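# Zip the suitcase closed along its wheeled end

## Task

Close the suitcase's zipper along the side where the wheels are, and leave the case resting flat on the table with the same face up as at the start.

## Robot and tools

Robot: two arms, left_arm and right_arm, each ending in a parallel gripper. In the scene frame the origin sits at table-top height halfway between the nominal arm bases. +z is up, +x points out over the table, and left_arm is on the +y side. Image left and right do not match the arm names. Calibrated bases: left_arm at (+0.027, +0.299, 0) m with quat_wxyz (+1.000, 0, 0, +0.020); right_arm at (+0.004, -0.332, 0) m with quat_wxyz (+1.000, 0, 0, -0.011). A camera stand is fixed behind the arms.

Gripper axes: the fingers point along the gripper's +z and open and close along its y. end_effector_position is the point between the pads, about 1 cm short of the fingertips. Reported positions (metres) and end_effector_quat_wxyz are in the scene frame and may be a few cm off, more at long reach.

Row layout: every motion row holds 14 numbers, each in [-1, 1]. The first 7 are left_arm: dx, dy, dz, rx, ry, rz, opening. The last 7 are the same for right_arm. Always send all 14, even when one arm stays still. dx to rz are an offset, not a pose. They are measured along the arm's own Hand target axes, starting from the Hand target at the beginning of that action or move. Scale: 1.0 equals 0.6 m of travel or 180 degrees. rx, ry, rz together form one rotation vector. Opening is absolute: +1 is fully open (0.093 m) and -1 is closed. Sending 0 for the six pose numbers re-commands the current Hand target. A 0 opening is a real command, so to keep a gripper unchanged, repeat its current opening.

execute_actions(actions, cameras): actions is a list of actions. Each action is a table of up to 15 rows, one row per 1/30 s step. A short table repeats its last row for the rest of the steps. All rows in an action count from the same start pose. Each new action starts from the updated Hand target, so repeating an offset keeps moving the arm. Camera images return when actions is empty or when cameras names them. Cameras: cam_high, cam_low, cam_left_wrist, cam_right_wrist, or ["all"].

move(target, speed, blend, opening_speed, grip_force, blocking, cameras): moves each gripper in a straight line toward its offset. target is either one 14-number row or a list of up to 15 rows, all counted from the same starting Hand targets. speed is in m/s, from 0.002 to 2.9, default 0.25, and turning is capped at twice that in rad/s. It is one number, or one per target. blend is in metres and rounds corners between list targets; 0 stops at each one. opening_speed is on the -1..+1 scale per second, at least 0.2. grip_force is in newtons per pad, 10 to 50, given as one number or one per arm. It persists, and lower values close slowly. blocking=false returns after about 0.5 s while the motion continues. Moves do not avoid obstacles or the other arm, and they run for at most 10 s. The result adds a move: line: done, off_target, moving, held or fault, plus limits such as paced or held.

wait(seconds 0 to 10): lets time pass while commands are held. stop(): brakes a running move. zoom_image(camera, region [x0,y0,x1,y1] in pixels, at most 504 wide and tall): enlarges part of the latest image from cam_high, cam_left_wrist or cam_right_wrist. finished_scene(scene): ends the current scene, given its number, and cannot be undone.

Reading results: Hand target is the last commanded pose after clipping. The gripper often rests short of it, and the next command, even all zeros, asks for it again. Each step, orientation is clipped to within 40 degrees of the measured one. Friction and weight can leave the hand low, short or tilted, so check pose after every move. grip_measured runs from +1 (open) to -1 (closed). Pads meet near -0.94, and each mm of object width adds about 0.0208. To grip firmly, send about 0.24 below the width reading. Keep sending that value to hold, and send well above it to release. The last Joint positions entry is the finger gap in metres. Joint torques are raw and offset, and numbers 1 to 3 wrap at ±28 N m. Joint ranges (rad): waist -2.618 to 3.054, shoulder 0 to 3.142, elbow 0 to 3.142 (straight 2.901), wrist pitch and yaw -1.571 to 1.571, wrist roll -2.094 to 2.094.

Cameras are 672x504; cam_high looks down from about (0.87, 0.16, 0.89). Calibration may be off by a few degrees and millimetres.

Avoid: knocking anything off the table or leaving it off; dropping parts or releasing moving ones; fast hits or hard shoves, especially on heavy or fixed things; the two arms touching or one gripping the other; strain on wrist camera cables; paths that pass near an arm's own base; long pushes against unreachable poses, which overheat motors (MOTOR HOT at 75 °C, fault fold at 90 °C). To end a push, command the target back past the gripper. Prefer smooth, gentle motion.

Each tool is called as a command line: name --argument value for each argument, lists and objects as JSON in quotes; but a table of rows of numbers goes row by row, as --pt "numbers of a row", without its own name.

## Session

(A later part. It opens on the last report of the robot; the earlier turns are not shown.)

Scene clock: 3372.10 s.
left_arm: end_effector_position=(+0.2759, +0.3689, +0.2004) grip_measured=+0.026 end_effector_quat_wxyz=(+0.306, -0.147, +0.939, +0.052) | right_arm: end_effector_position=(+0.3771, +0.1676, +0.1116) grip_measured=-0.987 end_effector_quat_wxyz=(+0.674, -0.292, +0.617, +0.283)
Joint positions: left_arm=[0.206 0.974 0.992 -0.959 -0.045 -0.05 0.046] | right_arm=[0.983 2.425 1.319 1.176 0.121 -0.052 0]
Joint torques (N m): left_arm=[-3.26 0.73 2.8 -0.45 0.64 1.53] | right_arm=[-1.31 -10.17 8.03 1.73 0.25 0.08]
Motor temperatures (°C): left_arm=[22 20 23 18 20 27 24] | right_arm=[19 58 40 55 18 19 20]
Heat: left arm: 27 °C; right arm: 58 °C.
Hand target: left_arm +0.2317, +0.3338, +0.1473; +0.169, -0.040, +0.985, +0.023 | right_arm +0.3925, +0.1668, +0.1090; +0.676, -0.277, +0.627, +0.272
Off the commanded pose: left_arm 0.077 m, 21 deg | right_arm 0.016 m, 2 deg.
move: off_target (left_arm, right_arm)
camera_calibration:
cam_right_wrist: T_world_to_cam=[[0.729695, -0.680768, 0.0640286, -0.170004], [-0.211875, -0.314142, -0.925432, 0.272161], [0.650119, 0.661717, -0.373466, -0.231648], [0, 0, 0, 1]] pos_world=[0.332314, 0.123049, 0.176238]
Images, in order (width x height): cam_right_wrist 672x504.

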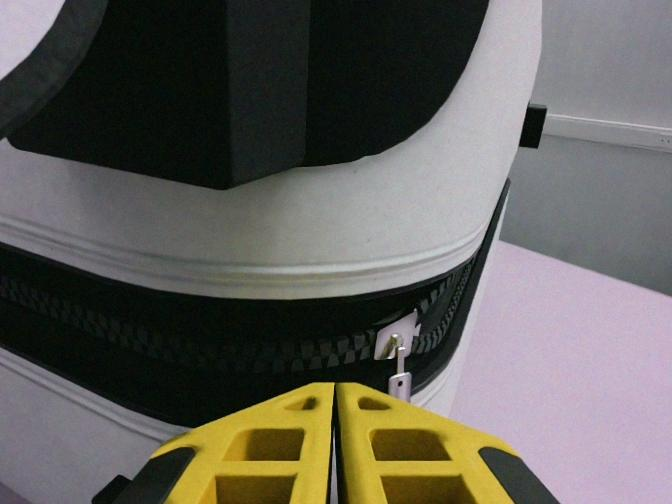

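move --pt "0 0 0 0 0 0 -0.25 0.0 0.0 -0.035 0 0.0 0 -0.5" --pt "0 0 0 0 0 0 -0.25 0.0 -0.003 -0.005 0 0.0 0 -0.5" --speed 0.06 --cameras '["cam_right_wrist"]'

Scene clock: 3381.10 s.
left_arm: end_effector_position=(+0.2750, +0.3681, +0.1995) grip_measured=+0.026 end_effector_quat_wxyz=(+0.303, -0.143, +0.941, +0.051) | right_arm: end_effector_position=(+0.3815, +0.1566, +0.0979) grip_measured=-0.503 end_effector_quat_wxyz=(+0.668, -0.287, +0.633, +0.267)
Joint positions: left_arm=[0.206 0.974 0.992 -0.965 -0.041 -0.042 0.046] | right_arm=[0.974 2.425 1.287 1.172 0.147 -0.051 0.021]
Joint torques (N m): left_arm=[-3.38 0.87 2.54 -0.35 0.57 1.5] | right_arm=[-0.8 -10.81 9.02 1.84 -0.02 0.08]
Motor temperatures (°C): left_arm=[22 20 23 18 20 27 24] | right_arm=[19 57 40 54 18 19 20]
Heat: left arm: 27 °C; right arm: 57 °C.
Hand target: left_arm +0.2316, +0.3338, +0.1473; +0.169, -0.040, +0.985, +0.023 | right_arm +0.3918, +0.1633, +0.1089; +0.676, -0.277, +0.627, +0.271
Off the commanded pose: left_arm 0.076 m, 20 deg | right_arm 0.016 m, 2 deg.
move: off_target (left_arm, right_arm)
camera_calibration:
cam_right_wrist: T_world_to_cam=[[0.707527, -0.703533, 0.0666894, -0.168093], [-0.243912, -0.331682, -0.911315, 0.270527], [0.66326, 0.628513, -0.406273, -0.228913], [0, 0, 0, 1]] pos_world=[0.336744, 0.115345, 0.164744]
Images, in order (width x height): cam_right_wrist 672x504.

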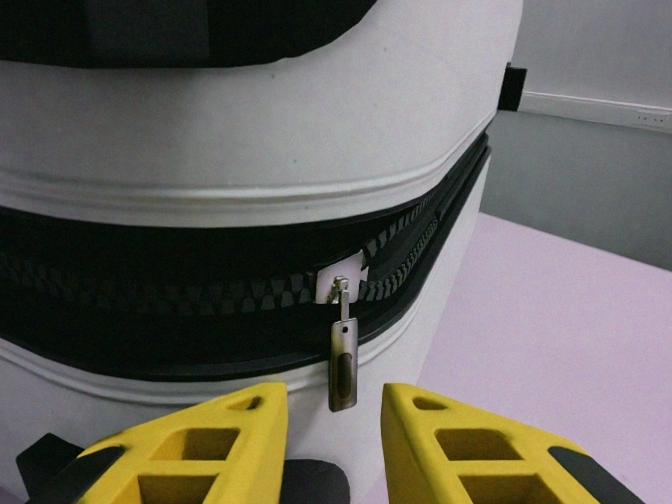

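move --pt "0 0 0 0 0 0 -0.25 0.0 -0.002 0.045 0 0.0 0 -0.5" --pt "0 0 0 0 0 0 -0.25 0.0 -0.002 0.045 0 0.0 0 -1" --speed 0.06 --opening_speed 0.5 --cameras '["cam_right_wrist"]'

Scene clock: 3388.57 s.
left_arm: end_effector_position=(+0.2784, +0.3746, +0.2010) grip_measured=+0.026 end_effector_quat_wxyz=(+0.310, -0.171, +0.934, +0.059) | right_arm: end_effector_position=(+0.3954, +0.1803, +0.0986) grip_measured=-0.987 end_effector_quat_wxyz=(+0.661, -0.299, +0.631, +0.275)
Joint positions: left_arm=[0.206 0.982 0.992 -0.942 -0.074 -0.091 0.046] | right_arm=[0.968 2.483 1.434 1.074 0.11 -0.051 0]
Joint torques (N m): left_arm=[-3.14 -0.25 2.4 -0.55 0.84 1.89] | right_arm=[-1.26 -11.15 9.43 1.98 0.25 0.09]
Motor temperatures (°C): left_arm=[22 20 22 18 20 27 24] | right_arm=[19 57 40 54 18 19 20]
Heat: left arm: 27 °C; right arm: 57 °C.
Hand target: left_arm +0.2316, +0.3338, +0.1473; +0.169, -0.040, +0.985, +0.023 | right_arm +0.4113, +0.1819, +0.1107; +0.676, -0.277, +0.626, +0.272
Off the commanded pose: left_arm 0.082 m, 23 deg | right_arm 0.020 m, 3 deg.
move: off_target (left_arm, right_arm); target 2's new opening was sent with right_arm's hand 0.018 m and 2 deg from that target
camera_calibration:
cam_right_wrist: T_world_to_cam=[[0.728922, -0.681117, 0.0689309, -0.174031], [-0.237464, -0.345991, -0.90769, 0.282149], [0.642093, 0.645267, -0.413941, -0.246599], [0, 0, 0, 1]] pos_world=[0.352195, 0.138208, 0.166023]
Images, in order (width x height): cam_right_wrist 672x504.

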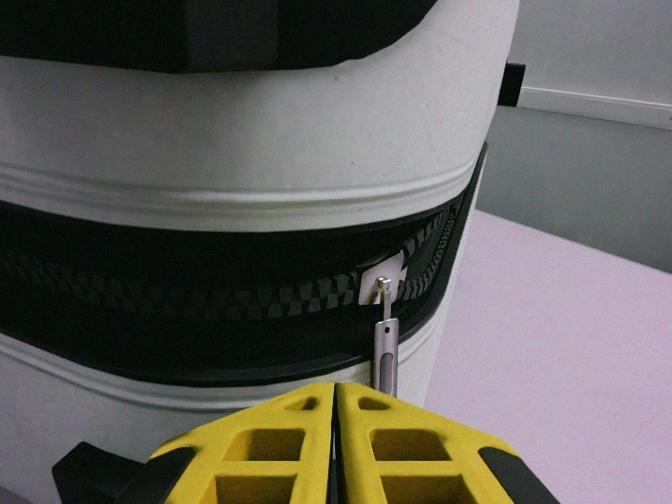

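move --target '[0,0,0,0,0,0,-0.25,0,0,-0.15,0,0,0,-0.6]' --cameras '["cam_right_wrist","cam_high"]'

Scene clock: 3417.13 s.
left_arm: end_effector_position=(+0.2752, +0.3675, +0.1983) grip_measured=+0.026 end_effector_quat_wxyz=(+0.301, -0.139, +0.942, +0.051) | right_arm: end_effector_position=(+0.3494, +0.1176, +0.0592) grip_measured=-0.603 end_effector_quat_wxyz=(+0.641, -0.302, +0.659, +0.253)
Joint positions: left_arm=[0.204 0.977 0.991 -0.965 -0.04 -0.036 0.046] | right_arm=[0.982 2.378 1.042 1.284 0.154 -0.046 0.016]
Joint torques (N m): left_arm=[-3.44 0.8 2.74 -0.43 0.57 1.43] | right_arm=[0.28 -16.16 3.26 2.58 0.08 0.03]
Heat: left arm: 29 °C; right arm: 54 °C.
Hand target: left_arm +0.2316, +0.3339, +0.1473; +0.169, -0.040, +0.985, +0.023 | right_arm +0.3486, +0.1176, +0.1051; +0.676, -0.277, +0.626, +0.272
Off the commanded pose: left_arm 0.075 m, 20 deg | right_arm 0.046 m, 7 deg.
move: off_target (left_arm, right_arm)
camera_calibration:
cam_right_wrist: T_world_to_cam=[[0.71178, -0.698295, 0.0758521, -0.17296], [-0.290995, -0.391442, -0.87298, 0.235694], [0.63929, 0.599297, -0.481821, -0.182533], [0, 0, 0, 1]] pos_world=[0.308387, 0.0808752, 0.130927]
Images, in order (width x height): cam_high 672x504, cam_right_wrist 672x504.

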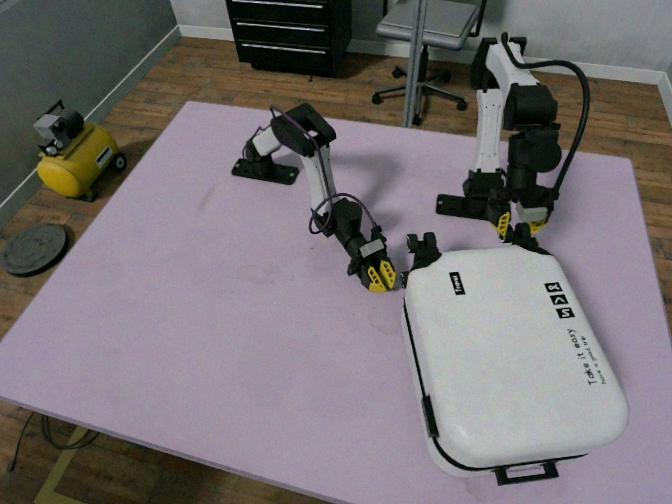

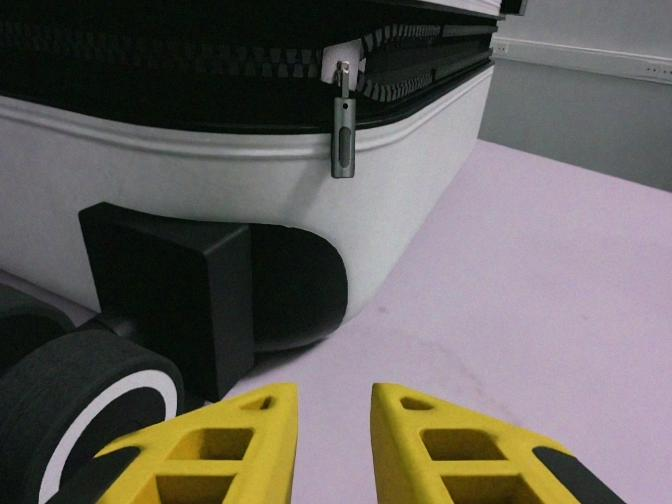

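move --pt "0 0 0 0 0 0 -0.25 -0.07 0 0.0 0 0 0 -0.5" --pt "0 0 0 0 0 0 -0.25 -0.02 0 0.0 0 0 0 -0.5" --pt "0 0 0 0 0 0 -0.25 -0.02 0 0.09 0 0 0 -0.5" --cameras '["cam_right_wrist"]'

Scene clock: 3432.43 s.
left_arm: end_effector_position=(+0.2752, +0.3675, +0.1983) grip_measured=+0.026 end_effector_quat_wxyz=(+0.301, -0.139, +0.942, +0.051) | right_arm: end_effector_position=(+0.3804, +0.1525, +0.1127) grip_measured=-0.503 end_effector_quat_wxyz=(+0.668, -0.283, +0.635, +0.266)
Joint positions: left_arm=[0.204 0.977 0.991 -0.965 -0.04 -0.036 0.046] | right_arm=[0.974 2.372 1.263 1.142 0.154 -0.046 0.021]
Joint torques (N m): left_arm=[-3.37 0.7 2.73 -0.38 0.55 1.45] | right_arm=[-0.58 -10.76 6.99 2.1 -0.09 0.02]
Motor temperatures (°C): left_arm=[22 19 22 18 20 28 24] | right_arm=[19 62 38 59 17 19 20]
Heat: left arm: 28 °C; right arm: 62 °C.
Hand target: left_arm +0.2316, +0.3339, +0.1473; +0.169, -0.040, +0.985, +0.023 | right_arm +0.3855, +0.1559, +0.1204; +0.676, -0.277, +0.627, +0.272
Off the commanded pose: left_arm 0.075 m, 20 deg | right_arm 0.010 m, 2 deg.
move: off_target (left_arm)
camera_calibration:
cam_right_wrist: T_world_to_cam=[[0.702223, -0.709288, 0.0615965, -0.167732], [-0.250371, -0.327012, -0.911251, 0.284171], [0.666481, 0.624479, -0.40722, -0.220138], [0, 0, 0, 1]] pos_world=[0.335651, 0.111429, 0.179638]
Images, in order (width x height): cam_right_wrist 672x504.

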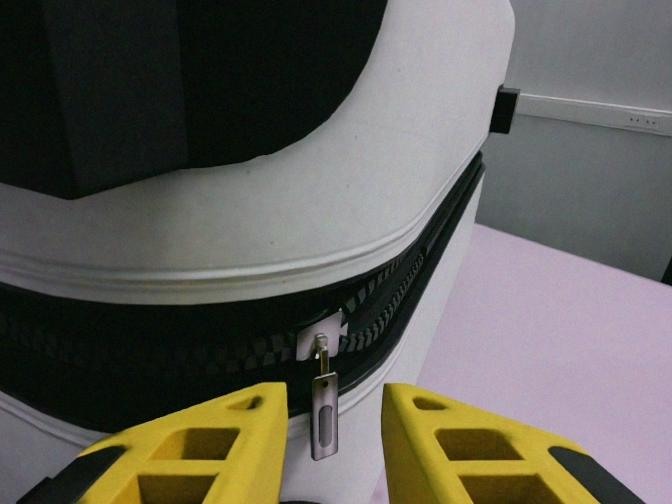

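move --pt "0 0 0 0 0 0 -0.25 0.05 0.005 0.0 0 0 0 -0.5" --pt "0 0 0 0 0 0 -0.25 0.05 0.005 0.06 0 0 0 -0.5" --speed 0.12 --cameras '["cam_right_wrist"]'

Scene clock: 3440.70 s.
left_arm: end_effector_position=(+0.2773, +0.3732, +0.2007) grip_measured=+0.026 end_effector_quat_wxyz=(+0.309, -0.166, +0.935, +0.058) | right_arm: end_effector_position=(+0.4065, +0.1707, +0.0778) grip_measured=-0.503 end_effector_quat_wxyz=(+0.667, -0.278, +0.641, +0.257)
Joint positions: left_arm=[0.204 0.978 0.991 -0.947 -0.069 -0.085 0.046] | right_arm=[0.959 2.54 1.444 1.119 0.161 -0.046 0.021]
Joint torques (N m): left_arm=[-3.1 0.06 2.71 -0.53 0.78 1.8] | right_arm=[0.13 -11.71 9.51 1.94 -0.23 0.03]
Motor temperatures (°C): left_arm=[22 19 22 18 20 27 24] | right_arm=[19 60 38 57 17 19 20]
Heat: left arm: 27 °C; right arm: 60 °C.
Hand target: left_arm +0.2316, +0.3338, +0.1473; +0.169, -0.040, +0.985, +0.023 | right_arm +0.4104, +0.1844, +0.0925; +0.676, -0.277, +0.627, +0.272
Off the commanded pose: left_arm 0.081 m, 23 deg | right_arm 0.020 m, 3 deg.
move: off_target (left_arm, right_arm)
camera_calibration:
cam_right_wrist: T_world_to_cam=[[0.687053, -0.72386, 0.0631243, -0.162443], [-0.263122, -0.328837, -0.906991, 0.269931], [0.677292, 0.606541, -0.416392, -0.263614], [0, 0, 0, 1]] pos_world=[0.361176, 0.13107, 0.145312]
Images, in order (width x height): cam_right_wrist 672x504.

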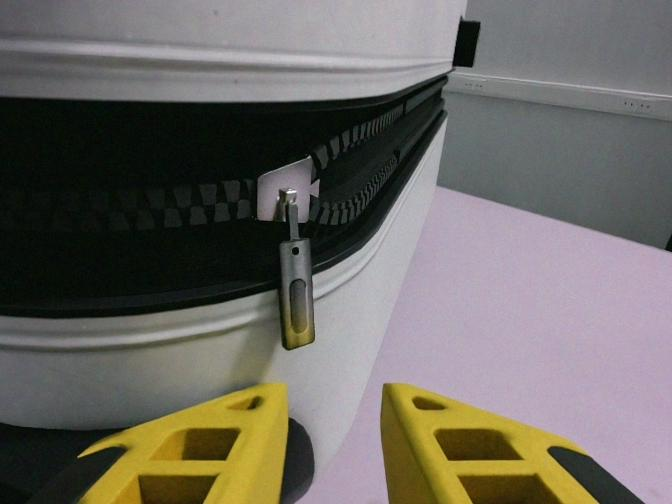

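move --pt "0 0 0 0 0 0 -0.25 -0.03 0.016 -0.03 0 0 0 -0.5" --pt "0 0 0 0 0 0 -0.25 -0.03 0.016 0.05 0 0 0 -0.5" --speed 0.12 --cameras '["cam_right_wrist"]'

Scene clock: 3448.40 s.
left_arm: end_effector_position=(+0.2762, +0.3800, +0.2007) grip_measured=+0.026 end_effector_quat_wxyz=(+0.310, -0.195, +0.928, +0.067) | right_arm: end_effector_position=(+0.4230, +0.1897, +0.0785) grip_measured=-0.503 end_effector_quat_wxyz=(+0.653, -0.279, +0.663, +0.236)
Joint positions: left_arm=[0.209 0.978 0.986 -0.939 -0.103 -0.131 0.046] | right_arm=[0.965 2.57 1.595 0.94 0.198 -0.046 0.021]
Joint torques (N m): left_arm=[-3.32 -0.72 2.41 -0.55 1.04 2.19] | right_arm=[0.69 -12.82 10.76 2.31 -0.45 0.01]
Motor temperatures (°C): left_arm=[22 19 22 18 20 28 24] | right_arm=[19 60 39 56 17 19 20]
Heat: left arm: 28 °C; right arm: 60 °C.
Hand target: left_arm +0.2316, +0.3338, +0.1472; +0.169, -0.040, +0.985, +0.023 | right_arm +0.4233, +0.2121, +0.1120; +0.676, -0.277, +0.627, +0.272
Off the commanded pose: left_arm 0.084 m, 25 deg | right_arm 0.040 m, 6 deg.
move: off_target (left_arm, right_arm)
camera_calibration:
cam_right_wrist: T_world_to_cam=[[0.667059, -0.741248, 0.0747228, -0.149183], [-0.304473, -0.362783, -0.88073, 0.303117], [0.679947, 0.564748, -0.467687, -0.275278], [0, 0, 0, 1]] pos_world=[0.378979, 0.154847, 0.149368]
Images, in order (width x height): cam_right_wrist 672x504.

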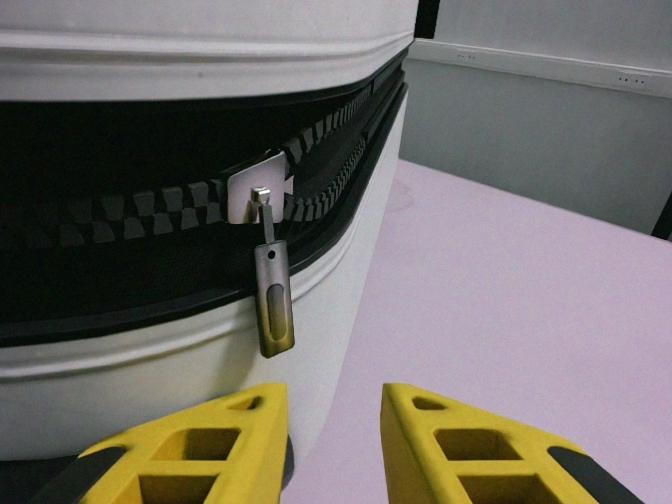

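move --pt "0 0 0 0 0 0 -0.25 -0.03 0.0 -0.10 0 0 0 -0.5" --pt "0 0 0 0 0 0 -0.25 -0.07 0.045 -0.10 0 0 0 -0.5" --pt "0 0 0 0 0 0 -0.25 -0.02 0.045 -0.07 0 0 0 -0.5" --pt "0 0 0 0 0 0 -0.25 -0.02 0.045 -0.04 0 0 0 -0.5" --cameras '["cam_right_wrist"]'

Scene clock: 3457.50 s.
left_arm: end_effector_position=(+0.2728, +0.3741, +0.1988) grip_measured=+0.026 end_effector_quat_wxyz=(+0.303, -0.166, +0.937, +0.061) | right_arm: end_effector_position=(+0.4013, +0.1705, +0.0822) grip_measured=-0.503 end_effector_quat_wxyz=(+0.656, -0.264, +0.678, +0.200)
Joint positions: left_arm=[0.209 0.971 0.986 -0.962 -0.074 -0.077 0.046] | right_arm=[1.005 2.475 1.443 0.97 0.315 -0.055 0.021]
Joint torques (N m): left_arm=[-3.52 0.59 2.62 -0.41 0.82 1.75] | right_arm=[2.88 -12.3 10.71 2.5 -0.98 0.04]
Motor temperatures (°C): left_arm=[22 19 22 18 20 29 24] | right_arm=[19 63 40 57 18 19 20]
Heat: left arm: 29 °C; right arm: 63 °C.
Hand target: left_arm +0.2316, +0.3338, +0.1472; +0.169, -0.040, +0.985, +0.023 | right_arm +0.3866, +0.2135, +0.1216; +0.676, -0.277, +0.627, +0.272
Off the commanded pose: left_arm 0.077 m, 22 deg | right_arm 0.060 m, 10 deg.
move: off_target (left_arm, right_arm)
camera_calibration:
cam_right_wrist: T_world_to_cam=[[0.608378, -0.787756, 0.0965281, -0.119562], [-0.336794, -0.366387, -0.86737, 0.305284], [0.718642, 0.495178, -0.488213, -0.249922], [0, 0, 0, 1]] pos_world=[0.355161, 0.141422, 0.15432]
Images, in order (width x height): cam_right_wrist 672x504.

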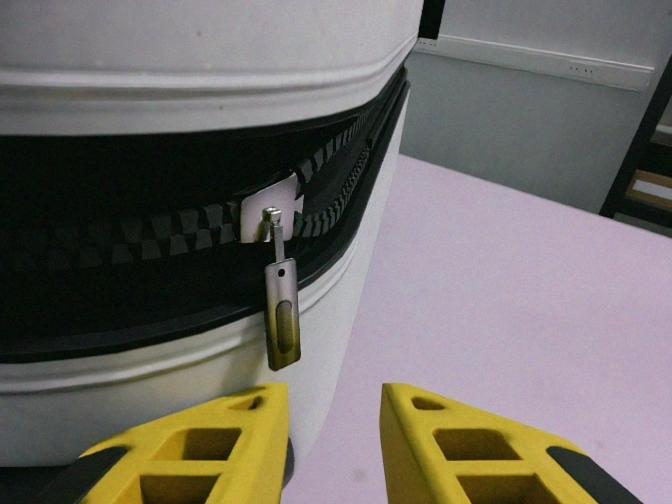

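move --pt "0 0 0 0 0 0 -0.25 0 -0.04 -0.08 0 0 0 -0.5" --pt "0 0 0 0 0 0 -0.25 -0.10 -0.02 -0.08 0 0 0 -0.5" --pt "0 0 0 0 0 0 -0.25 -0.10 0.0 -0.08 0 0 0 -0.5" --pt "0 0 0 0 0 0 -0.25 -0.02 0.0 -0.08 0 0 0 -0.5" --pt "0 0 0 0 0 0 -0.25 -0.02 0.0 -0.01 0 0 0 -0.5" --cameras '["cam_right_wrist"]'

Scene clock: 3465.63 s.
left_arm: end_effector_position=(+0.2811, +0.3769, +0.2012) grip_measured=+0.026 end_effector_quat_wxyz=(+0.315, -0.171, +0.932, +0.063) | right_arm: end_effector_position=(+0.3727, +0.1976, +0.1285) grip_measured=-0.503 end_effector_quat_wxyz=(+0.682, -0.267, +0.623, +0.275)
Joint positions: left_arm=[0.209 0.985 0.987 -0.924 -0.078 -0.087 0.046] | right_arm=[1.044 2.451 1.454 1.081 0.233 -0.041 0.021]
Joint torques (N m): left_arm=[-3.14 -0.54 2.82 -0.7 0.86 1.84] | right_arm=[-0.7 -11.79 10.45 1.24 -0.2 -0.08]
Motor temperatures (°C): left_arm=[22 19 22 18 20 29 24] | right_arm=[19 62 41 58 18 19 20]
Heat: left arm: 29 °C; right arm: 62 °C.
Hand target: left_arm +0.2317, +0.3338, +0.1473; +0.169, -0.040, +0.985, +0.023 | right_arm +0.3815, +0.2090, +0.1331; +0.676, -0.277, +0.627, +0.271
Off the commanded pose: left_arm 0.085 m, 24 deg | right_arm 0.015 m, 1 deg.
move: off_target (left_arm, right_arm)
camera_calibration:
cam_right_wrist: T_world_to_cam=[[0.695159, -0.71762, 0.042135, -0.124522], [-0.233551, -0.280898, -0.930887, 0.298524], [0.679859, 0.637274, -0.36287, -0.249904], [0, 0, 0, 1]] pos_world=[0.326182, 0.153752, 0.192457]
Images, in order (width x height): cam_right_wrist 672x504.

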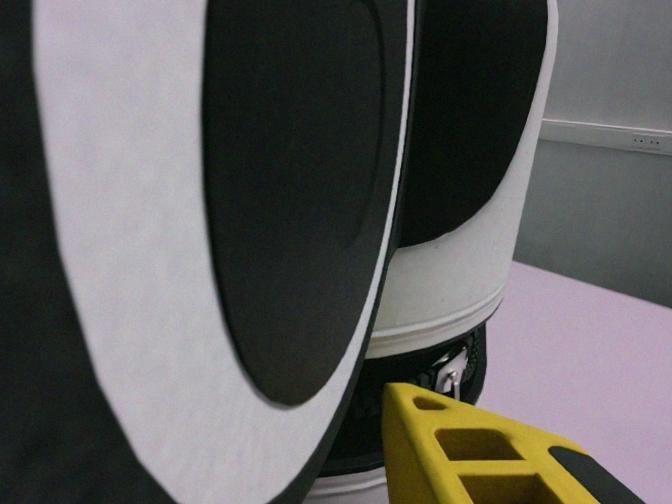

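move --pt "0 0 0 0 0 0 -0.25 -0.02 0 -0.12 0 0 0 -0.5" --pt "0 0 0 0 0 0 -0.25 -0.04 -0.2 -0.2 -0.17 0 0 -0.8" --pt "0 0 0 0 0 0 -0.25 0.0 -0.2 -0.17 -0.17 0 0 -0.8" --blend '[0.03,0,0]' --cameras '["cam_right_wrist","cam_high"]'

Scene clock: 3480.07 s.
left_arm: end_effector_position=(+0.2763, +0.3682, +0.1983) grip_measured=+0.026 end_effector_quat_wxyz=(+0.304, -0.140, +0.941, +0.051) | right_arm: end_effector_position=(+0.3933, +0.0460, +0.1189) grip_measured=-0.797 end_effector_quat_wxyz=(+0.563, -0.445, +0.551, +0.426)
Joint positions: left_arm=[0.205 0.977 0.987 -0.956 -0.041 -0.037 0.046] | right_arm=[0.572 2.238 1.074 1.16 -0.777 -0.034 0.007]
Joint torques (N m): left_arm=[-3.54 0.75 3.08 -0.47 0.53 1.43] | right_arm=[0.59 -9.83 6.69 2.09 -0.02 0.07]
Motor temperatures (°C): left_arm=[22 19 22 19 20 29 24] | right_arm=[19 62 42 54 18 19 20]
Heat: left arm: 29 °C; right arm: 62 °C.
Hand target: left_arm +0.2317, +0.3338, +0.1473; +0.169, -0.040, +0.985, +0.023 | right_arm +0.3962, +0.0522, +0.1310; +0.579, -0.446, +0.533, +0.427
Off the commanded pose: left_arm 0.076 m, 20 deg | right_arm 0.014 m, 3 deg.
move: off_target (left_arm, right_arm); target 2's new opening was sent with right_arm's hand 0.039 m and 5 deg from that target
camera_calibration:
cam_right_wrist: T_world_to_cam=[[0.965415, -0.255318, 0.052788, -0.376016], [-0.0667682, -0.437836, -0.896572, 0.189304], [0.252023, 0.86204, -0.43974, -0.00372162], [0, 0, 0, 1]] pos_world=[0.376589, -0.00991115, 0.187938]
Images, in order (width x height): cam_high 672x504, cam_right_wrist 672x504.

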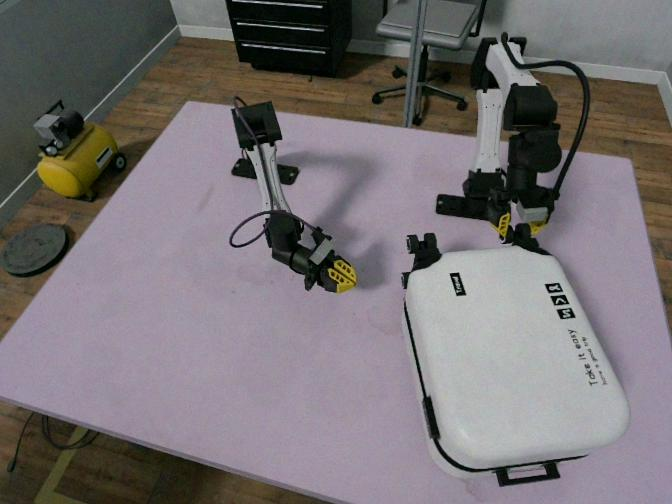

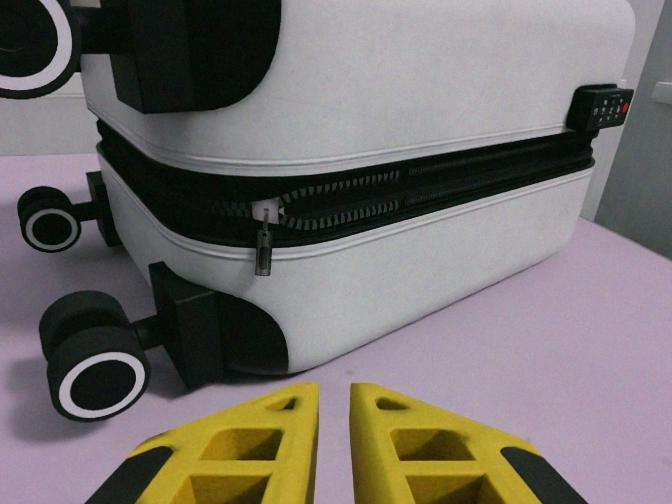

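move --pt "0 0 0 0 0 0 -0.25 0 0.096 0.05 0 0 0.49 -0.78" --pt "0 0 0 0 0 0 -0.25 0 0.096 0.12 0 0 0.49 -0.78" --cameras '["cam_right_wrist"]'

Scene clock: 3492.53 s.
left_arm: end_effector_position=(+0.2763, +0.3682, +0.1983) grip_measured=+0.026 end_effector_quat_wxyz=(+0.304, -0.140, +0.941, +0.051) | right_arm: end_effector_position=(+0.3496, +0.1330, +0.1221) grip_measured=-0.782 end_effector_quat_wxyz=(+0.105, +0.052, +0.702, +0.702)
Joint positions: left_arm=[0.205 0.977 0.987 -0.956 -0.041 -0.037 0.046] | right_arm=[0.794 2.288 1.18 1.117 -0.576 1.502 0.008]
Joint torques (N m): left_arm=[-3.36 0.85 2.97 -0.48 0.58 1.45] | right_arm=[-0.27 -10.22 6.89 2.04 0.12 -0.05]
Motor temperatures (°C): left_arm=[22 19 22 18 20 28 24] | right_arm=[19 60 40 54 18 19 20]
Heat: left arm: 28 °C; right arm: 60 °C.
Hand target: left_arm +0.2317, +0.3338, +0.1473; +0.169, -0.040, +0.985, +0.023 | right_arm +0.3573, +0.1358, +0.1301; +0.118, +0.051, +0.693, +0.710
Off the commanded pose: left_arm 0.076 m, 20 deg | right_arm 0.011 m, 2 deg.
move: off_target (left_arm, right_arm)
camera_calibration:
cam_right_wrist: T_world_to_cam=[[0.0911722, -0.0279727, -0.995442, 0.091618], [-0.969827, -0.229454, -0.0823783, 0.415939], [-0.226104, 0.972918, -0.0480485, 0.0382382], [0, 0, 0, 1]] pos_world=[0.403682, 0.0607991, 0.127302]
Images, in order (width x height): cam_right_wrist 672x504.

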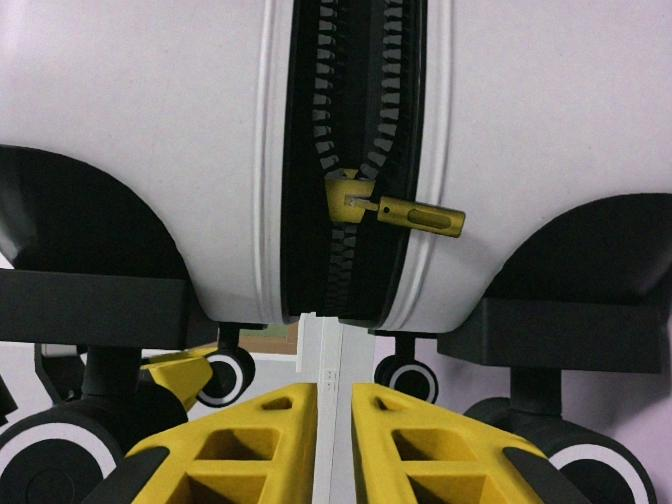

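move --pt "0 0 0 0 0 0 -0.25 -0.012 -0.008 0.09 0 0 0 -0.78" --speed 0.1 --cameras '["cam_right_wrist"]'

Scene clock: 3501.40 s.
left_arm: end_effector_position=(+0.2764, +0.3688, +0.1985) grip_measured=+0.026 end_effector_quat_wxyz=(+0.304, -0.143, +0.940, +0.052) | right_arm: end_effector_position=(+0.3718, +0.1751, +0.1212) grip_measured=-0.782 end_effector_quat_wxyz=(+0.106, +0.049, +0.699, +0.706)
Joint positions: left_arm=[0.205 0.977 0.987 -0.955 -0.044 -0.042 0.046] | right_arm=[0.823 2.418 1.428 1.011 -0.55 1.503 0.008]
Joint torques (N m): left_arm=[-3.36 0.72 2.96 -0.49 0.59 1.42] | right_arm=[1.14 -10.73 9.29 1.79 0.32 -0.08]
Motor temperatures (°C): left_arm=[22 19 23 18 20 28 24] | right_arm=[19 58 39 53 17 19 20]
Heat: left arm: 28 °C; right arm: 58 °C.
Hand target: left_arm +0.2316, +0.3338, +0.1473; +0.169, -0.040, +0.985, +0.023 | right_arm +0.3775, +0.1866, +0.1277; +0.118, +0.051, +0.693, +0.710
Off the commanded pose: left_arm 0.076 m, 20 deg | right_arm 0.014 m, 2 deg.
move: off_target (left_arm, right_arm)
camera_calibration:
cam_right_wrist: T_world_to_cam=[[0.0988617, -0.0189427, -0.994921, 0.0853013], [-0.968367, -0.232028, -0.0918055, 0.448175], [-0.22911, 0.972525, -0.0412821, 0.00267487], [0, 0, 0, 1]] pos_world=[0.426178, 0.103004, 0.126123]
Images, in order (width x height): cam_right_wrist 672x504.

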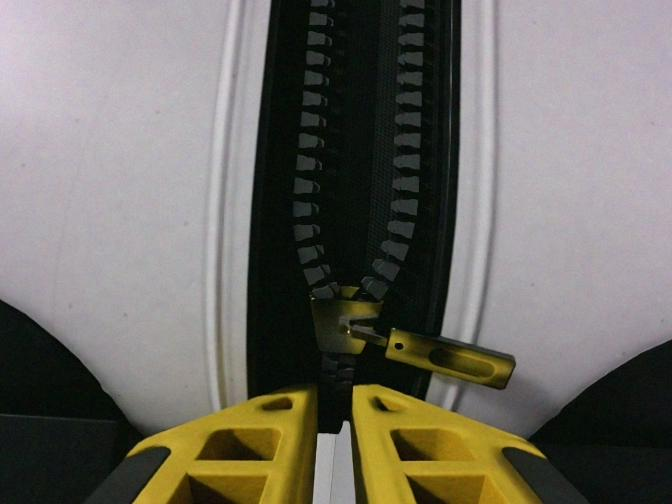

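move --pt "0 0 0 0 0 0 -0.25 0 0 0.03 0 0 0 -0.78" --pt "0.04 0 0 0 0 0 -0.25 -0.1 0 0.03 0 -0.02 0 -0.78" --speed 0.1 --cameras '["cam_right_wrist"]'

Scene clock: 3509.17 s.
left_arm: end_effector_position=(+0.2733, +0.3780, +0.2015) grip_measured=+0.026 end_effector_quat_wxyz=(+0.335, -0.172, +0.924, +0.063) | right_arm: end_effector_position=(+0.3910, +0.1936, +0.1223) grip_measured=-0.782 end_effector_quat_wxyz=(+0.077, +0.023, +0.703, +0.707)
Joint positions: left_arm=[0.229 0.917 0.936 -0.895 -0.065 -0.076 0.046] | right_arm=[0.8 2.512 1.637 0.888 -0.652 1.504 0.008]
Joint torques (N m): left_arm=[-2.51 -1.28 2.04 -1.12 0.89 1.97] | right_arm=[-3.1 -11.81 9.91 1.83 1.27 -0.01]
Motor temperatures (°C): left_arm=[22 19 23 18 20 28 24] | right_arm=[19 58 40 53 18 19 20]
Heat: left arm: 28 °C; right arm: 58 °C.
Hand target: left_arm +0.2091, +0.3321, +0.1392; +0.169, -0.040, +0.985, +0.023 | right_arm +0.4398, +0.1898, +0.1340; +0.140, +0.073, +0.689, +0.708
Off the commanded pose: left_arm 0.101 m, 26 deg | right_arm 0.050 m, 9 deg.
move: off_target (left_arm, right_arm)
camera_calibration:
cam_right_wrist: T_world_to_cam=[[0.0952443, -0.018074, -0.99529, 0.086253], [-0.947589, -0.307952, -0.0850873, 0.4768], [-0.304964, 0.95123, -0.0464574, 0.0234786], [0, 0, 0, 1]] pos_world=[0.450756, 0.126057, 0.127507]
Images, in order (width x height): cam_right_wrist 672x504.

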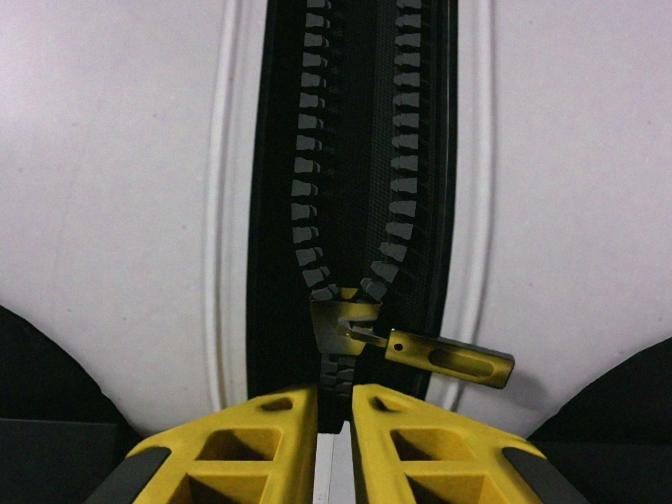

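move --pt "0.0 0 0 0 0 0 -0.25 0.0 0 -0.03 0 0 0 -0.78" --pt "0.0 0 0 0 0 0 -0.25 -0.04 0 -0.025 0 0 0 -0.78" --speed 0.1 --cameras '["cam_right_wrist"]'

Scene clock: 3517.20 s.
left_arm: end_effector_position=(+0.2642, +0.3700, +0.1992) grip_measured=+0.026 end_effector_quat_wxyz=(+0.323, -0.140, +0.934, +0.057) | right_arm: end_effector_position=(+0.4541, +0.1632, +0.1255) grip_measured=-0.781 end_effector_quat_wxyz=(+0.128, +0.078, +0.699, +0.699)
Joint positions: left_arm=[0.229 0.895 0.936 -0.943 -0.034 -0.018 0.046] | right_arm=[0.715 2.542 1.716 0.839 -0.584 1.508 0.008]
Joint torques (N m): left_arm=[-2.93 0.68 2.36 -0.85 0.58 1.5] | right_arm=[0.32 -12.6 8.24 2.05 0.07 -0.03]
Motor temperatures (°C): left_arm=[21 19 22 19 20 29 24] | right_arm=[19 58 41 52 18 19 20]
Heat: left arm: 29 °C; right arm: 58 °C.
Hand target: left_arm +0.2091, +0.3321, +0.1392; +0.169, -0.040, +0.985, +0.023 | right_arm +0.4581, +0.1683, +0.1355; +0.140, +0.073, +0.689, +0.708
Off the commanded pose: left_arm 0.090 m, 22 deg | right_arm 0.012 m, 2 deg.
move: off_target (left_arm, right_arm)
camera_calibration:
cam_right_wrist: T_world_to_cam=[[0.0862013, -0.0309515, -0.995797, 0.0891099], [-0.983862, -0.159952, -0.0801965, 0.51928], [-0.156797, 0.98664, -0.0442401, -0.0015266], [0, 0, 0, 1]] pos_world=[0.502979, 0.087324, 0.130312]
Images, in order (width x height): cam_right_wrist 672x504.

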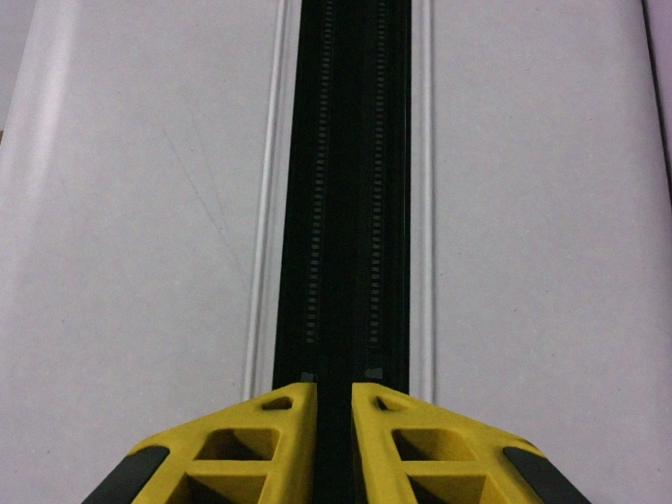

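move --pt "0 0 0 0 0 0 -0.25 0.0 0 -0.06 0 0 0 -0.78" --pt "0 0 0 0 0 0 -0.25 0.12 0.03 -0.08 0 0 0 -0.78" --pt "0 0 0 0 0 0 -0.25 0.12 0.0 -0.065 0 0 0 -0.78" --cameras '["cam_right_wrist"]'

Scene clock: 3524.73 s.
left_arm: end_effector_position=(+0.2642, +0.3700, +0.1992) grip_measured=+0.026 end_effector_quat_wxyz=(+0.323, -0.140, +0.934, +0.057) | right_arm: end_effector_position=(+0.3716, +0.1476, +0.1077) grip_measured=-0.781 end_effector_quat_wxyz=(+0.118, +0.086, +0.711, +0.688)
Joint positions: left_arm=[0.229 0.895 0.936 -0.943 -0.034 -0.018 0.046] | right_arm=[0.804 2.356 1.286 1.043 -0.499 1.508 0.008]
Joint torques (N m): left_arm=[-2.97 0.73 2.37 -0.84 0.6 1.49] | right_arm=[0.03 -11.36 7.36 2.34 0.07 -0.11]
Motor temperatures (°C): left_arm=[21 19 22 19 20 28 24] | right_arm=[19 61 41 53 18 19 20]
Heat: left arm: 28 °C; right arm: 61 °C.
Hand target: left_arm +0.2091, +0.3321, +0.1392; +0.169, -0.040, +0.985, +0.023 | right_arm +0.3781, +0.1527, +0.1276; +0.140, +0.073, +0.688, +0.708
Off the commanded pose: left_arm 0.090 m, 22 deg | right_arm 0.021 m, 4 deg.
move: off_target (left_arm, right_arm)
camera_calibration:
cam_right_wrist: T_world_to_cam=[[0.0562708, -0.0579568, -0.996732, 0.0932644], [-0.985154, -0.165398, -0.0459997, 0.431713], [-0.162191, 0.984522, -0.0664034, 0.00488194], [0, 0, 0, 1]] pos_world=[0.420847, 0.0720033, 0.113142]
Images, in order (width x height): cam_right_wrist 672x504.

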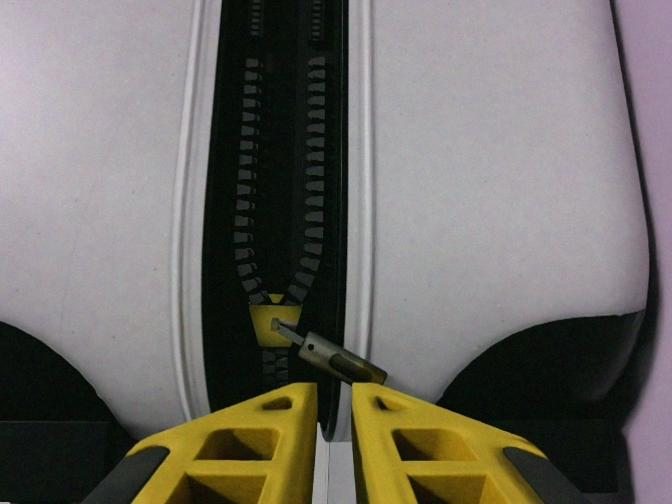

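move --pt "0 0 0 0 0 0 -0.25 0.04 0.09 -0.03 0 0 0 -0.78" --pt "0 0 0 0 0 0 -0.25 0.04 0.055 -0.03 0 0 0 -0.78" --pt "0 0 0 0 0 0 -0.25 0.035 0.04 0.047 0 0 0 -0.78" --speed '[0.2,0.2,0.1]' --cameras '["cam_right_wrist"]'

Scene clock: 3534.77 s.
left_arm: end_effector_position=(+0.2638, +0.3713, +0.1992) grip_measured=+0.026 end_effector_quat_wxyz=(+0.323, -0.148, +0.933, +0.059) | right_arm: end_effector_position=(+0.3606, +0.1728, +0.1421) grip_measured=-0.781 end_effector_quat_wxyz=(+0.129, +0.077, +0.696, +0.702)
Joint positions: left_arm=[0.229 0.895 0.936 -0.943 -0.042 -0.031 0.046] | right_arm=[0.86 2.322 1.347 0.995 -0.441 1.508 0.008]
Joint torques (N m): left_arm=[-2.91 0.62 2.3 -0.85 0.66 1.58] | right_arm=[1.37 -10.07 9.54 1.86 0.24 -0.12]
Motor temperatures (°C): left_arm=[21 19 22 19 20 28 24] | right_arm=[19 60 41 54 18 19 20]
Heat: left arm: 28 °C; right arm: 60 °C.
Hand target: left_arm +0.2091, +0.3321, +0.1392; +0.169, -0.040, +0.985, +0.023 | right_arm +0.3641, +0.1855, +0.1505; +0.140, +0.073, +0.689, +0.708
Off the commanded pose: left_arm 0.090 m, 23 deg | right_arm 0.016 m, 2 deg.
move: off_target (left_arm, right_arm)
camera_calibration:
cam_right_wrist: T_world_to_cam=[[0.0896247, -0.0232632, -0.995704, 0.11145], [-0.983209, -0.161624, -0.0847239, 0.430779], [-0.158958, 0.986578, -0.0373581, -0.0250481], [0, 0, 0, 1]] pos_world=[0.409575, 0.0969286, 0.146533]
Images, in order (width x height): cam_right_wrist 672x504.

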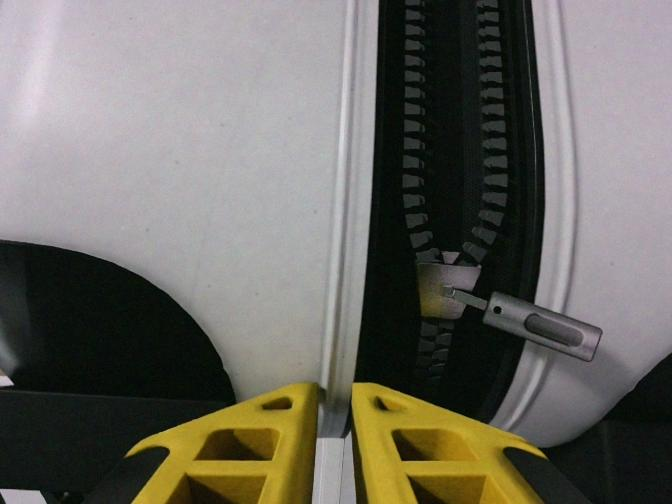

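move --pt "0 0 0 0 0 0 -0.25 0 0 -0.03 0 0 0 -0.78" --pt "0 0 0 0 0 0 -0.25 0 -0.038 -0.03 0 0 0 -0.78" --pt "0 0 0 0 0 0 -0.25 -0.012 -0.042 0.008 0 0 0 -0.78" --speed '[0.2,0.2,0.1]' --cameras '["cam_right_wrist"]'

Scene clock: 3540.57 s.
left_arm: end_effector_position=(+0.2637, +0.3718, +0.1992) grip_measured=+0.026 end_effector_quat_wxyz=(+0.323, -0.151, +0.932, +0.059) | right_arm: end_effector_position=(+0.3659, +0.1795, +0.1193) grip_measured=-0.781 end_effector_quat_wxyz=(+0.124, +0.072, +0.696, +0.703)
Joint positions: left_arm=[0.229 0.895 0.936 -0.943 -0.045 -0.036 0.046] | right_arm=[0.857 2.408 1.396 1.035 -0.459 1.508 0.008]
Joint torques (N m): left_arm=[-2.86 0.76 2.13 -0.85 0.66 1.59] | right_arm=[0.36 -10.52 9.33 1.86 0.3 -0.13]
Motor temperatures (°C): left_arm=[21 19 22 19 20 28 24] | right_arm=[19 59 41 54 18 19 20]
Heat: left arm: 28 °C; right arm: 59 °C.
Hand target: left_arm +0.2091, +0.3322, +0.1392; +0.169, -0.040, +0.985, +0.023 | right_arm +0.3748, +0.1883, +0.1265; +0.140, +0.073, +0.688, +0.708
Off the commanded pose: left_arm 0.090 m, 23 deg | right_arm 0.014 m, 2 deg.
move: off_target (left_arm, right_arm)
camera_calibration:
cam_right_wrist: T_world_to_cam=[[0.0915592, -0.0208163, -0.995582, 0.087278], [-0.980703, -0.175314, -0.0865253, 0.436906], [-0.172738, 0.984293, -0.0364662, -0.026327], [0, 0, 0, 1]] pos_world=[0.415937, 0.104326, 0.123736]
Images, in order (width x height): cam_right_wrist 672x504.

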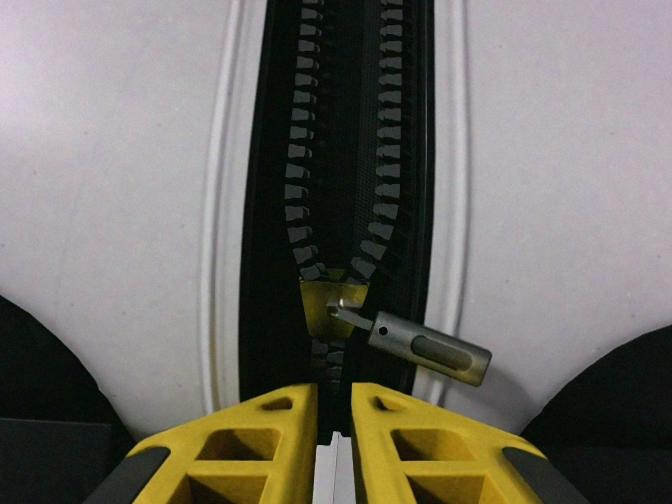

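move --pt "0 0 0 0 0 0 -0.25 -0.06 0 0.012 0 0 0 -0.78" --speed 0.08 --cameras '["cam_right_wrist"]'

Scene clock: 3545.80 s.
left_arm: end_effector_position=(+0.2637, +0.3739, +0.1998) grip_measured=+0.026 end_effector_quat_wxyz=(+0.325, -0.163, +0.930, +0.061) | right_arm: end_effector_position=(+0.3781, +0.1835, +0.1205) grip_measured=-0.781 end_effector_quat_wxyz=(+0.093, +0.040, +0.700, +0.707)
Joint positions: left_arm=[0.229 0.895 0.936 -0.94 -0.057 -0.059 0.046] | right_arm=[0.817 2.456 1.506 0.969 -0.587 1.508 0.008]
Joint torques (N m): left_arm=[-2.52 0.36 2.13 -0.82 0.81 1.82] | right_arm=[-1.52 -11.17 9.63 1.85 0.94 -0.09]
Motor temperatures (°C): left_arm=[21 19 22 19 20 28 24] | right_arm=[19 58 42 54 18 19 20]
Heat: left arm: 28 °C; right arm: 58 °C.
Hand target: left_arm +0.2091, +0.3322, +0.1392; +0.169, -0.040, +0.985, +0.023 | right_arm +0.4113, +0.1843, +0.1299; +0.140, +0.073, +0.689, +0.708
Off the commanded pose: left_arm 0.092 m, 24 deg | right_arm 0.034 m, 7 deg.
move: off_target (left_arm, right_arm)
camera_calibration:
cam_right_wrist: T_world_to_cam=[[0.0927801, -0.0170035, -0.995541, 0.0862689], [-0.961294, -0.26205, -0.0851126, 0.458084], [-0.259435, 0.964904, -0.0406584, 0.00862231], [0, 0, 0, 1]] pos_world=[0.434587, 0.113188, 0.125224]
Images, in order (width x height): cam_right_wrist 672x504.

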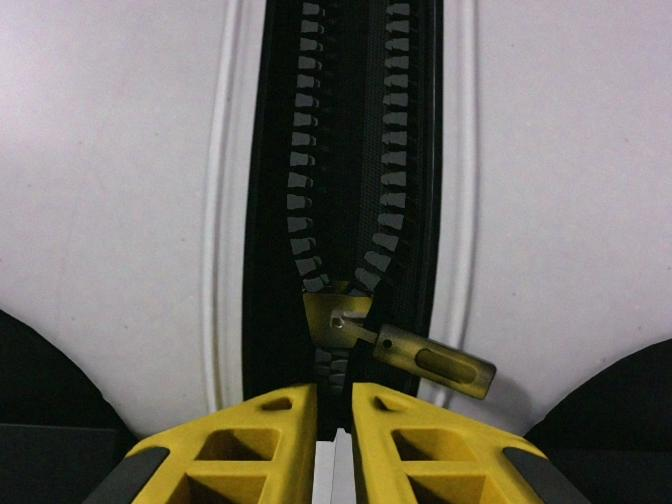

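move --pt "0.02 0 0 0 0 0.06 -0.25 -0.05 0 -0.014 0 -0.03 0 -0.78" --speed 0.1 --cameras '["cam_right_wrist"]'

Scene clock: 3556.53 s.
left_arm: end_effector_position=(+0.2562, +0.3687, +0.1999) grip_measured=+0.026 end_effector_quat_wxyz=(+0.332, -0.106, +0.935, +0.063) | right_arm: end_effector_position=(+0.4305, +0.1641, +0.1220) grip_measured=-0.781 end_effector_quat_wxyz=(+0.160, +0.110, +0.693, +0.694)
Joint positions: left_arm=[0.253 0.844 0.91 -0.948 -0.005 0.07 0.046] | right_arm=[0.773 2.474 1.554 0.937 -0.436 1.508 0.008]
Joint torques (N m): left_arm=[-3 0.65 1.24 -0.83 0.49 2.48] | right_arm=[-0.21 -11.9 8.16 2.07 0.08 -0.07]
Motor temperatures (°C): left_arm=[21 19 22 19 20 29 24] | right_arm=[19 57 41 54 18 19 20]
Heat: left arm: 29 °C; right arm: 57 °C.
Hand target: left_arm +0.1978, +0.3313, +0.1352; +0.166, +0.053, +0.984, +0.039 | right_arm +0.4373, +0.1674, +0.1322; +0.172, +0.106, +0.681, +0.703
Off the commanded pose: left_arm 0.095 m, 27 deg | right_arm 0.013 m, 2 deg.
move: off_target (left_arm, right_arm)
camera_calibration:
cam_right_wrist: T_world_to_cam=[[0.0842488, -0.0340381, -0.995863, 0.0890771], [-0.994186, -0.0701327, -0.0817097, 0.485722], [-0.0670613, 0.996957, -0.0397488, -0.0470818], [0, 0, 0, 1]] pos_world=[0.472236, 0.0840355, 0.126525]
Images, in order (width x height): cam_right_wrist 672x504.

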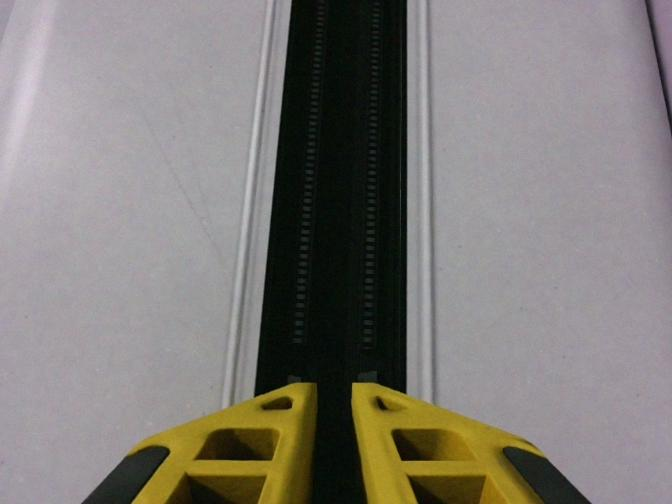

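move --pt "0 0 0 0 0 0 -0.25 0 0 -0.1 0 0 0 -0.6" --pt "0 0 0 0 0 0 -0.25 0.12 0 -0.14 0 0 -0.49 -0.6" --pt "0 0 0 0 0 0 -0.25 0.12 0 -0.12 0 0 -0.49 -0.6" --cameras '["cam_right_wrist"]'

Scene clock: 3568.57 s.
left_arm: end_effector_position=(+0.2562, +0.3687, +0.1999) grip_measured=+0.026 end_effector_quat_wxyz=(+0.332, -0.105, +0.935, +0.063) | right_arm: end_effector_position=(+0.3392, +0.1219, +0.0844) grip_measured=-0.602 end_effector_quat_wxyz=(+0.579, -0.404, +0.595, +0.384)
Joint positions: left_arm=[0.253 0.844 0.91 -0.948 -0.005 0.071 0.046] | right_arm=[0.854 2.311 1.046 1.229 -0.349 -0.024 0.016]
Joint torques (N m): left_arm=[-3.06 0.61 1.39 -0.84 0.48 2.51] | right_arm=[0.35 -14.58 6.35 2.14 0.08 -0.14]
Motor temperatures (°C): left_arm=[21 19 22 19 20 32 24] | right_arm=[19 61 41 54 18 19 20]
Heat: left arm: 32 °C; right arm: 61 °C.
Hand target: left_arm +0.1978, +0.3313, +0.1352; +0.166, +0.053, +0.984, +0.039 | right_arm +0.3434, +0.1290, +0.1226; +0.613, -0.398, +0.563, +0.385
Off the commanded pose: left_arm 0.095 m, 27 deg | right_arm 0.039 m, 5 deg.
move: off_target (left_arm, right_arm)
camera_calibration:
cam_right_wrist: T_world_to_cam=[[0.919027, -0.392794, 0.0331936, -0.268488], [-0.157172, -0.442354, -0.882961, 0.218057], [0.361505, 0.806248, -0.468272, -0.0986713], [0, 0, 0, 1]] pos_world=[0.31669, 0.0705511, 0.155243]
Images, in order (width x height): cam_right_wrist 672x504.

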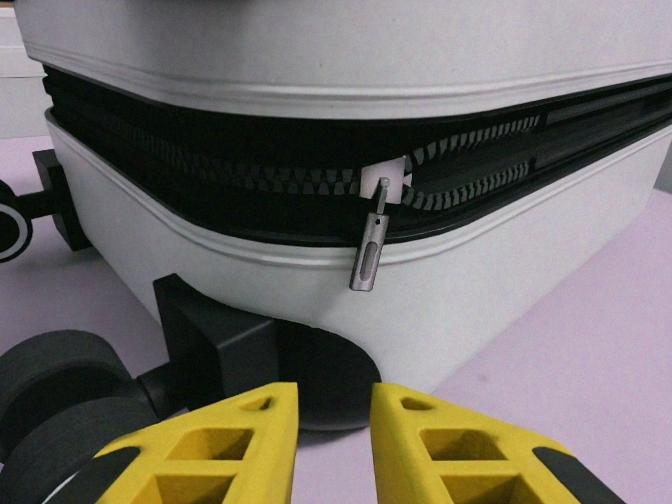

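move --target '[0,0,0,0,0,0,-0.25,0,-0.05,0.025,-0.07,0,0,-0.5]' --cameras '["cam_right_wrist"]'

Scene clock: 3578.10 s.
left_arm: end_effector_position=(+0.2562, +0.3687, +0.1999) grip_measured=+0.026 end_effector_quat_wxyz=(+0.332, -0.105, +0.935, +0.063) | right_arm: end_effector_position=(+0.3743, +0.1262, +0.1175) grip_measured=-0.503 end_effector_quat_wxyz=(+0.556, -0.459, +0.531, +0.445)
Joint positions: left_arm=[0.253 0.844 0.91 -0.948 -0.005 0.071 0.046] | right_arm=[0.733 2.35 1.271 1.098 -0.675 -0.026 0.021]
Joint torques (N m): left_arm=[-3.02 0.69 1.29 -0.82 0.48 2.5] | right_arm=[0.06 -10.71 7.21 1.91 -0.09 -0.08]
Motor temperatures (°C): left_arm=[21 19 22 19 20 33 24] | right_arm=[19 63 40 54 18 19 20]
Heat: left arm: 33 °C; right arm: 63 °C.
Hand target: left_arm +0.1978, +0.3313, +0.1352; +0.166, +0.053, +0.984, +0.039 | right_arm +0.3768, +0.1312, +0.1248; +0.566, -0.463, +0.518, +0.445
Off the commanded pose: left_arm 0.095 m, 27 deg | right_arm 0.009 m, 2 deg.
move: off_target (left_arm)
camera_calibration:
cam_right_wrist: T_world_to_cam=[[0.978196, -0.199047, 0.0592629, -0.349784], [-0.0320754, -0.426726, -0.903812, 0.20838], [0.20519, 0.882205, -0.423806, -0.0556324], [0, 0, 0, 1]] pos_world=[0.360257, 0.0683769, 0.185488]
Images, in order (width x height): cam_right_wrist 672x504.

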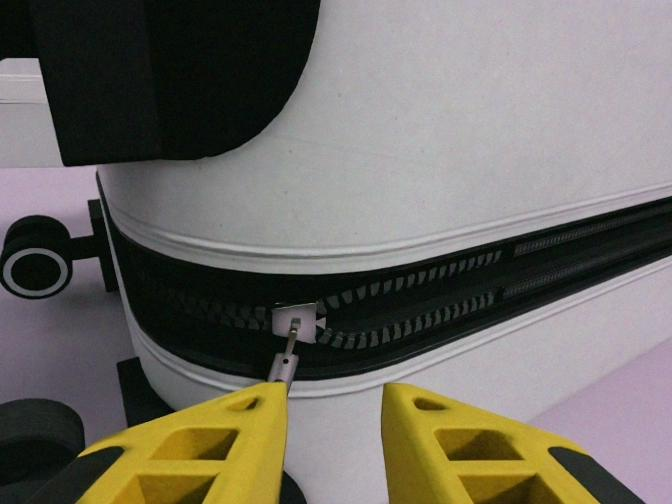

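move --pt "0 0 0 0 0 0 -0.25 0.042 0.03 0 0 0 0 -0.5" --pt "0 0 0 0 0 0 -0.25 0.042 0.03 0.045 0 0 0 -0.5" --speed 0.12 --cameras '["cam_right_wrist"]'

Scene clock: 3585.27 s.
left_arm: end_effector_position=(+0.2561, +0.3687, +0.1999) grip_measured=+0.026 end_effector_quat_wxyz=(+0.332, -0.105, +0.935, +0.063) | right_arm: end_effector_position=(+0.3617, +0.1516, +0.0932) grip_measured=-0.503 end_effector_quat_wxyz=(+0.554, -0.463, +0.527, +0.449)
Joint positions: left_arm=[0.253 0.844 0.91 -0.948 -0.005 0.071 0.046] | right_arm=[0.788 2.445 1.327 1.139 -0.637 -0.027 0.021]
Joint torques (N m): left_arm=[-2.99 0.68 1.36 -0.81 0.47 2.47] | right_arm=[0.88 -10.63 8.09 1.83 0.17 -0.08]
Motor temperatures (°C): left_arm=[21 19 22 19 20 33 24] | right_arm=[19 61 39 54 18 19 20]
Heat: left arm: 33 °C; right arm: 61 °C.
Hand target: left_arm +0.1978, +0.3313, +0.1352; +0.166, +0.053, +0.984, +0.039 | right_arm +0.3656, +0.1615, +0.0996; +0.566, -0.463, +0.518, +0.445
Off the commanded pose: left_arm 0.095 m, 27 deg | right_arm 0.012 m, 2 deg.
move: off_target (left_arm, right_arm)
camera_calibration:
cam_right_wrist: T_world_to_cam=[[0.981295, -0.182806, 0.0603505, -0.33464], [-0.023597, -0.425349, -0.904722, 0.193606], [0.191058, 0.886375, -0.421706, -0.08148], [0, 0, 0, 1]] pos_world=[0.348517, 0.0933979, 0.160995]
Images, in order (width x height): cam_right_wrist 672x504.

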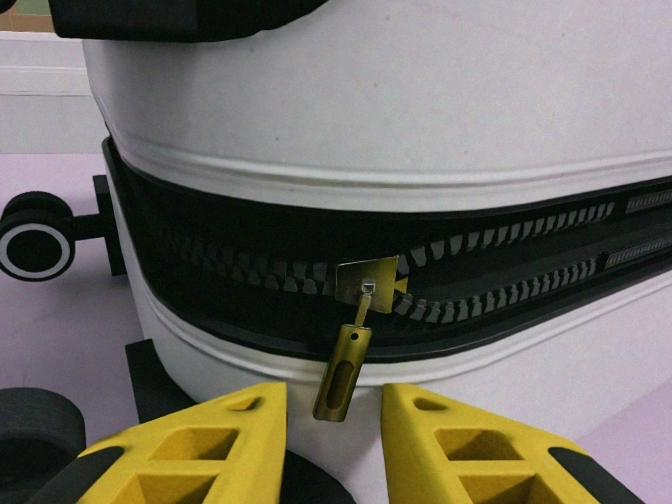

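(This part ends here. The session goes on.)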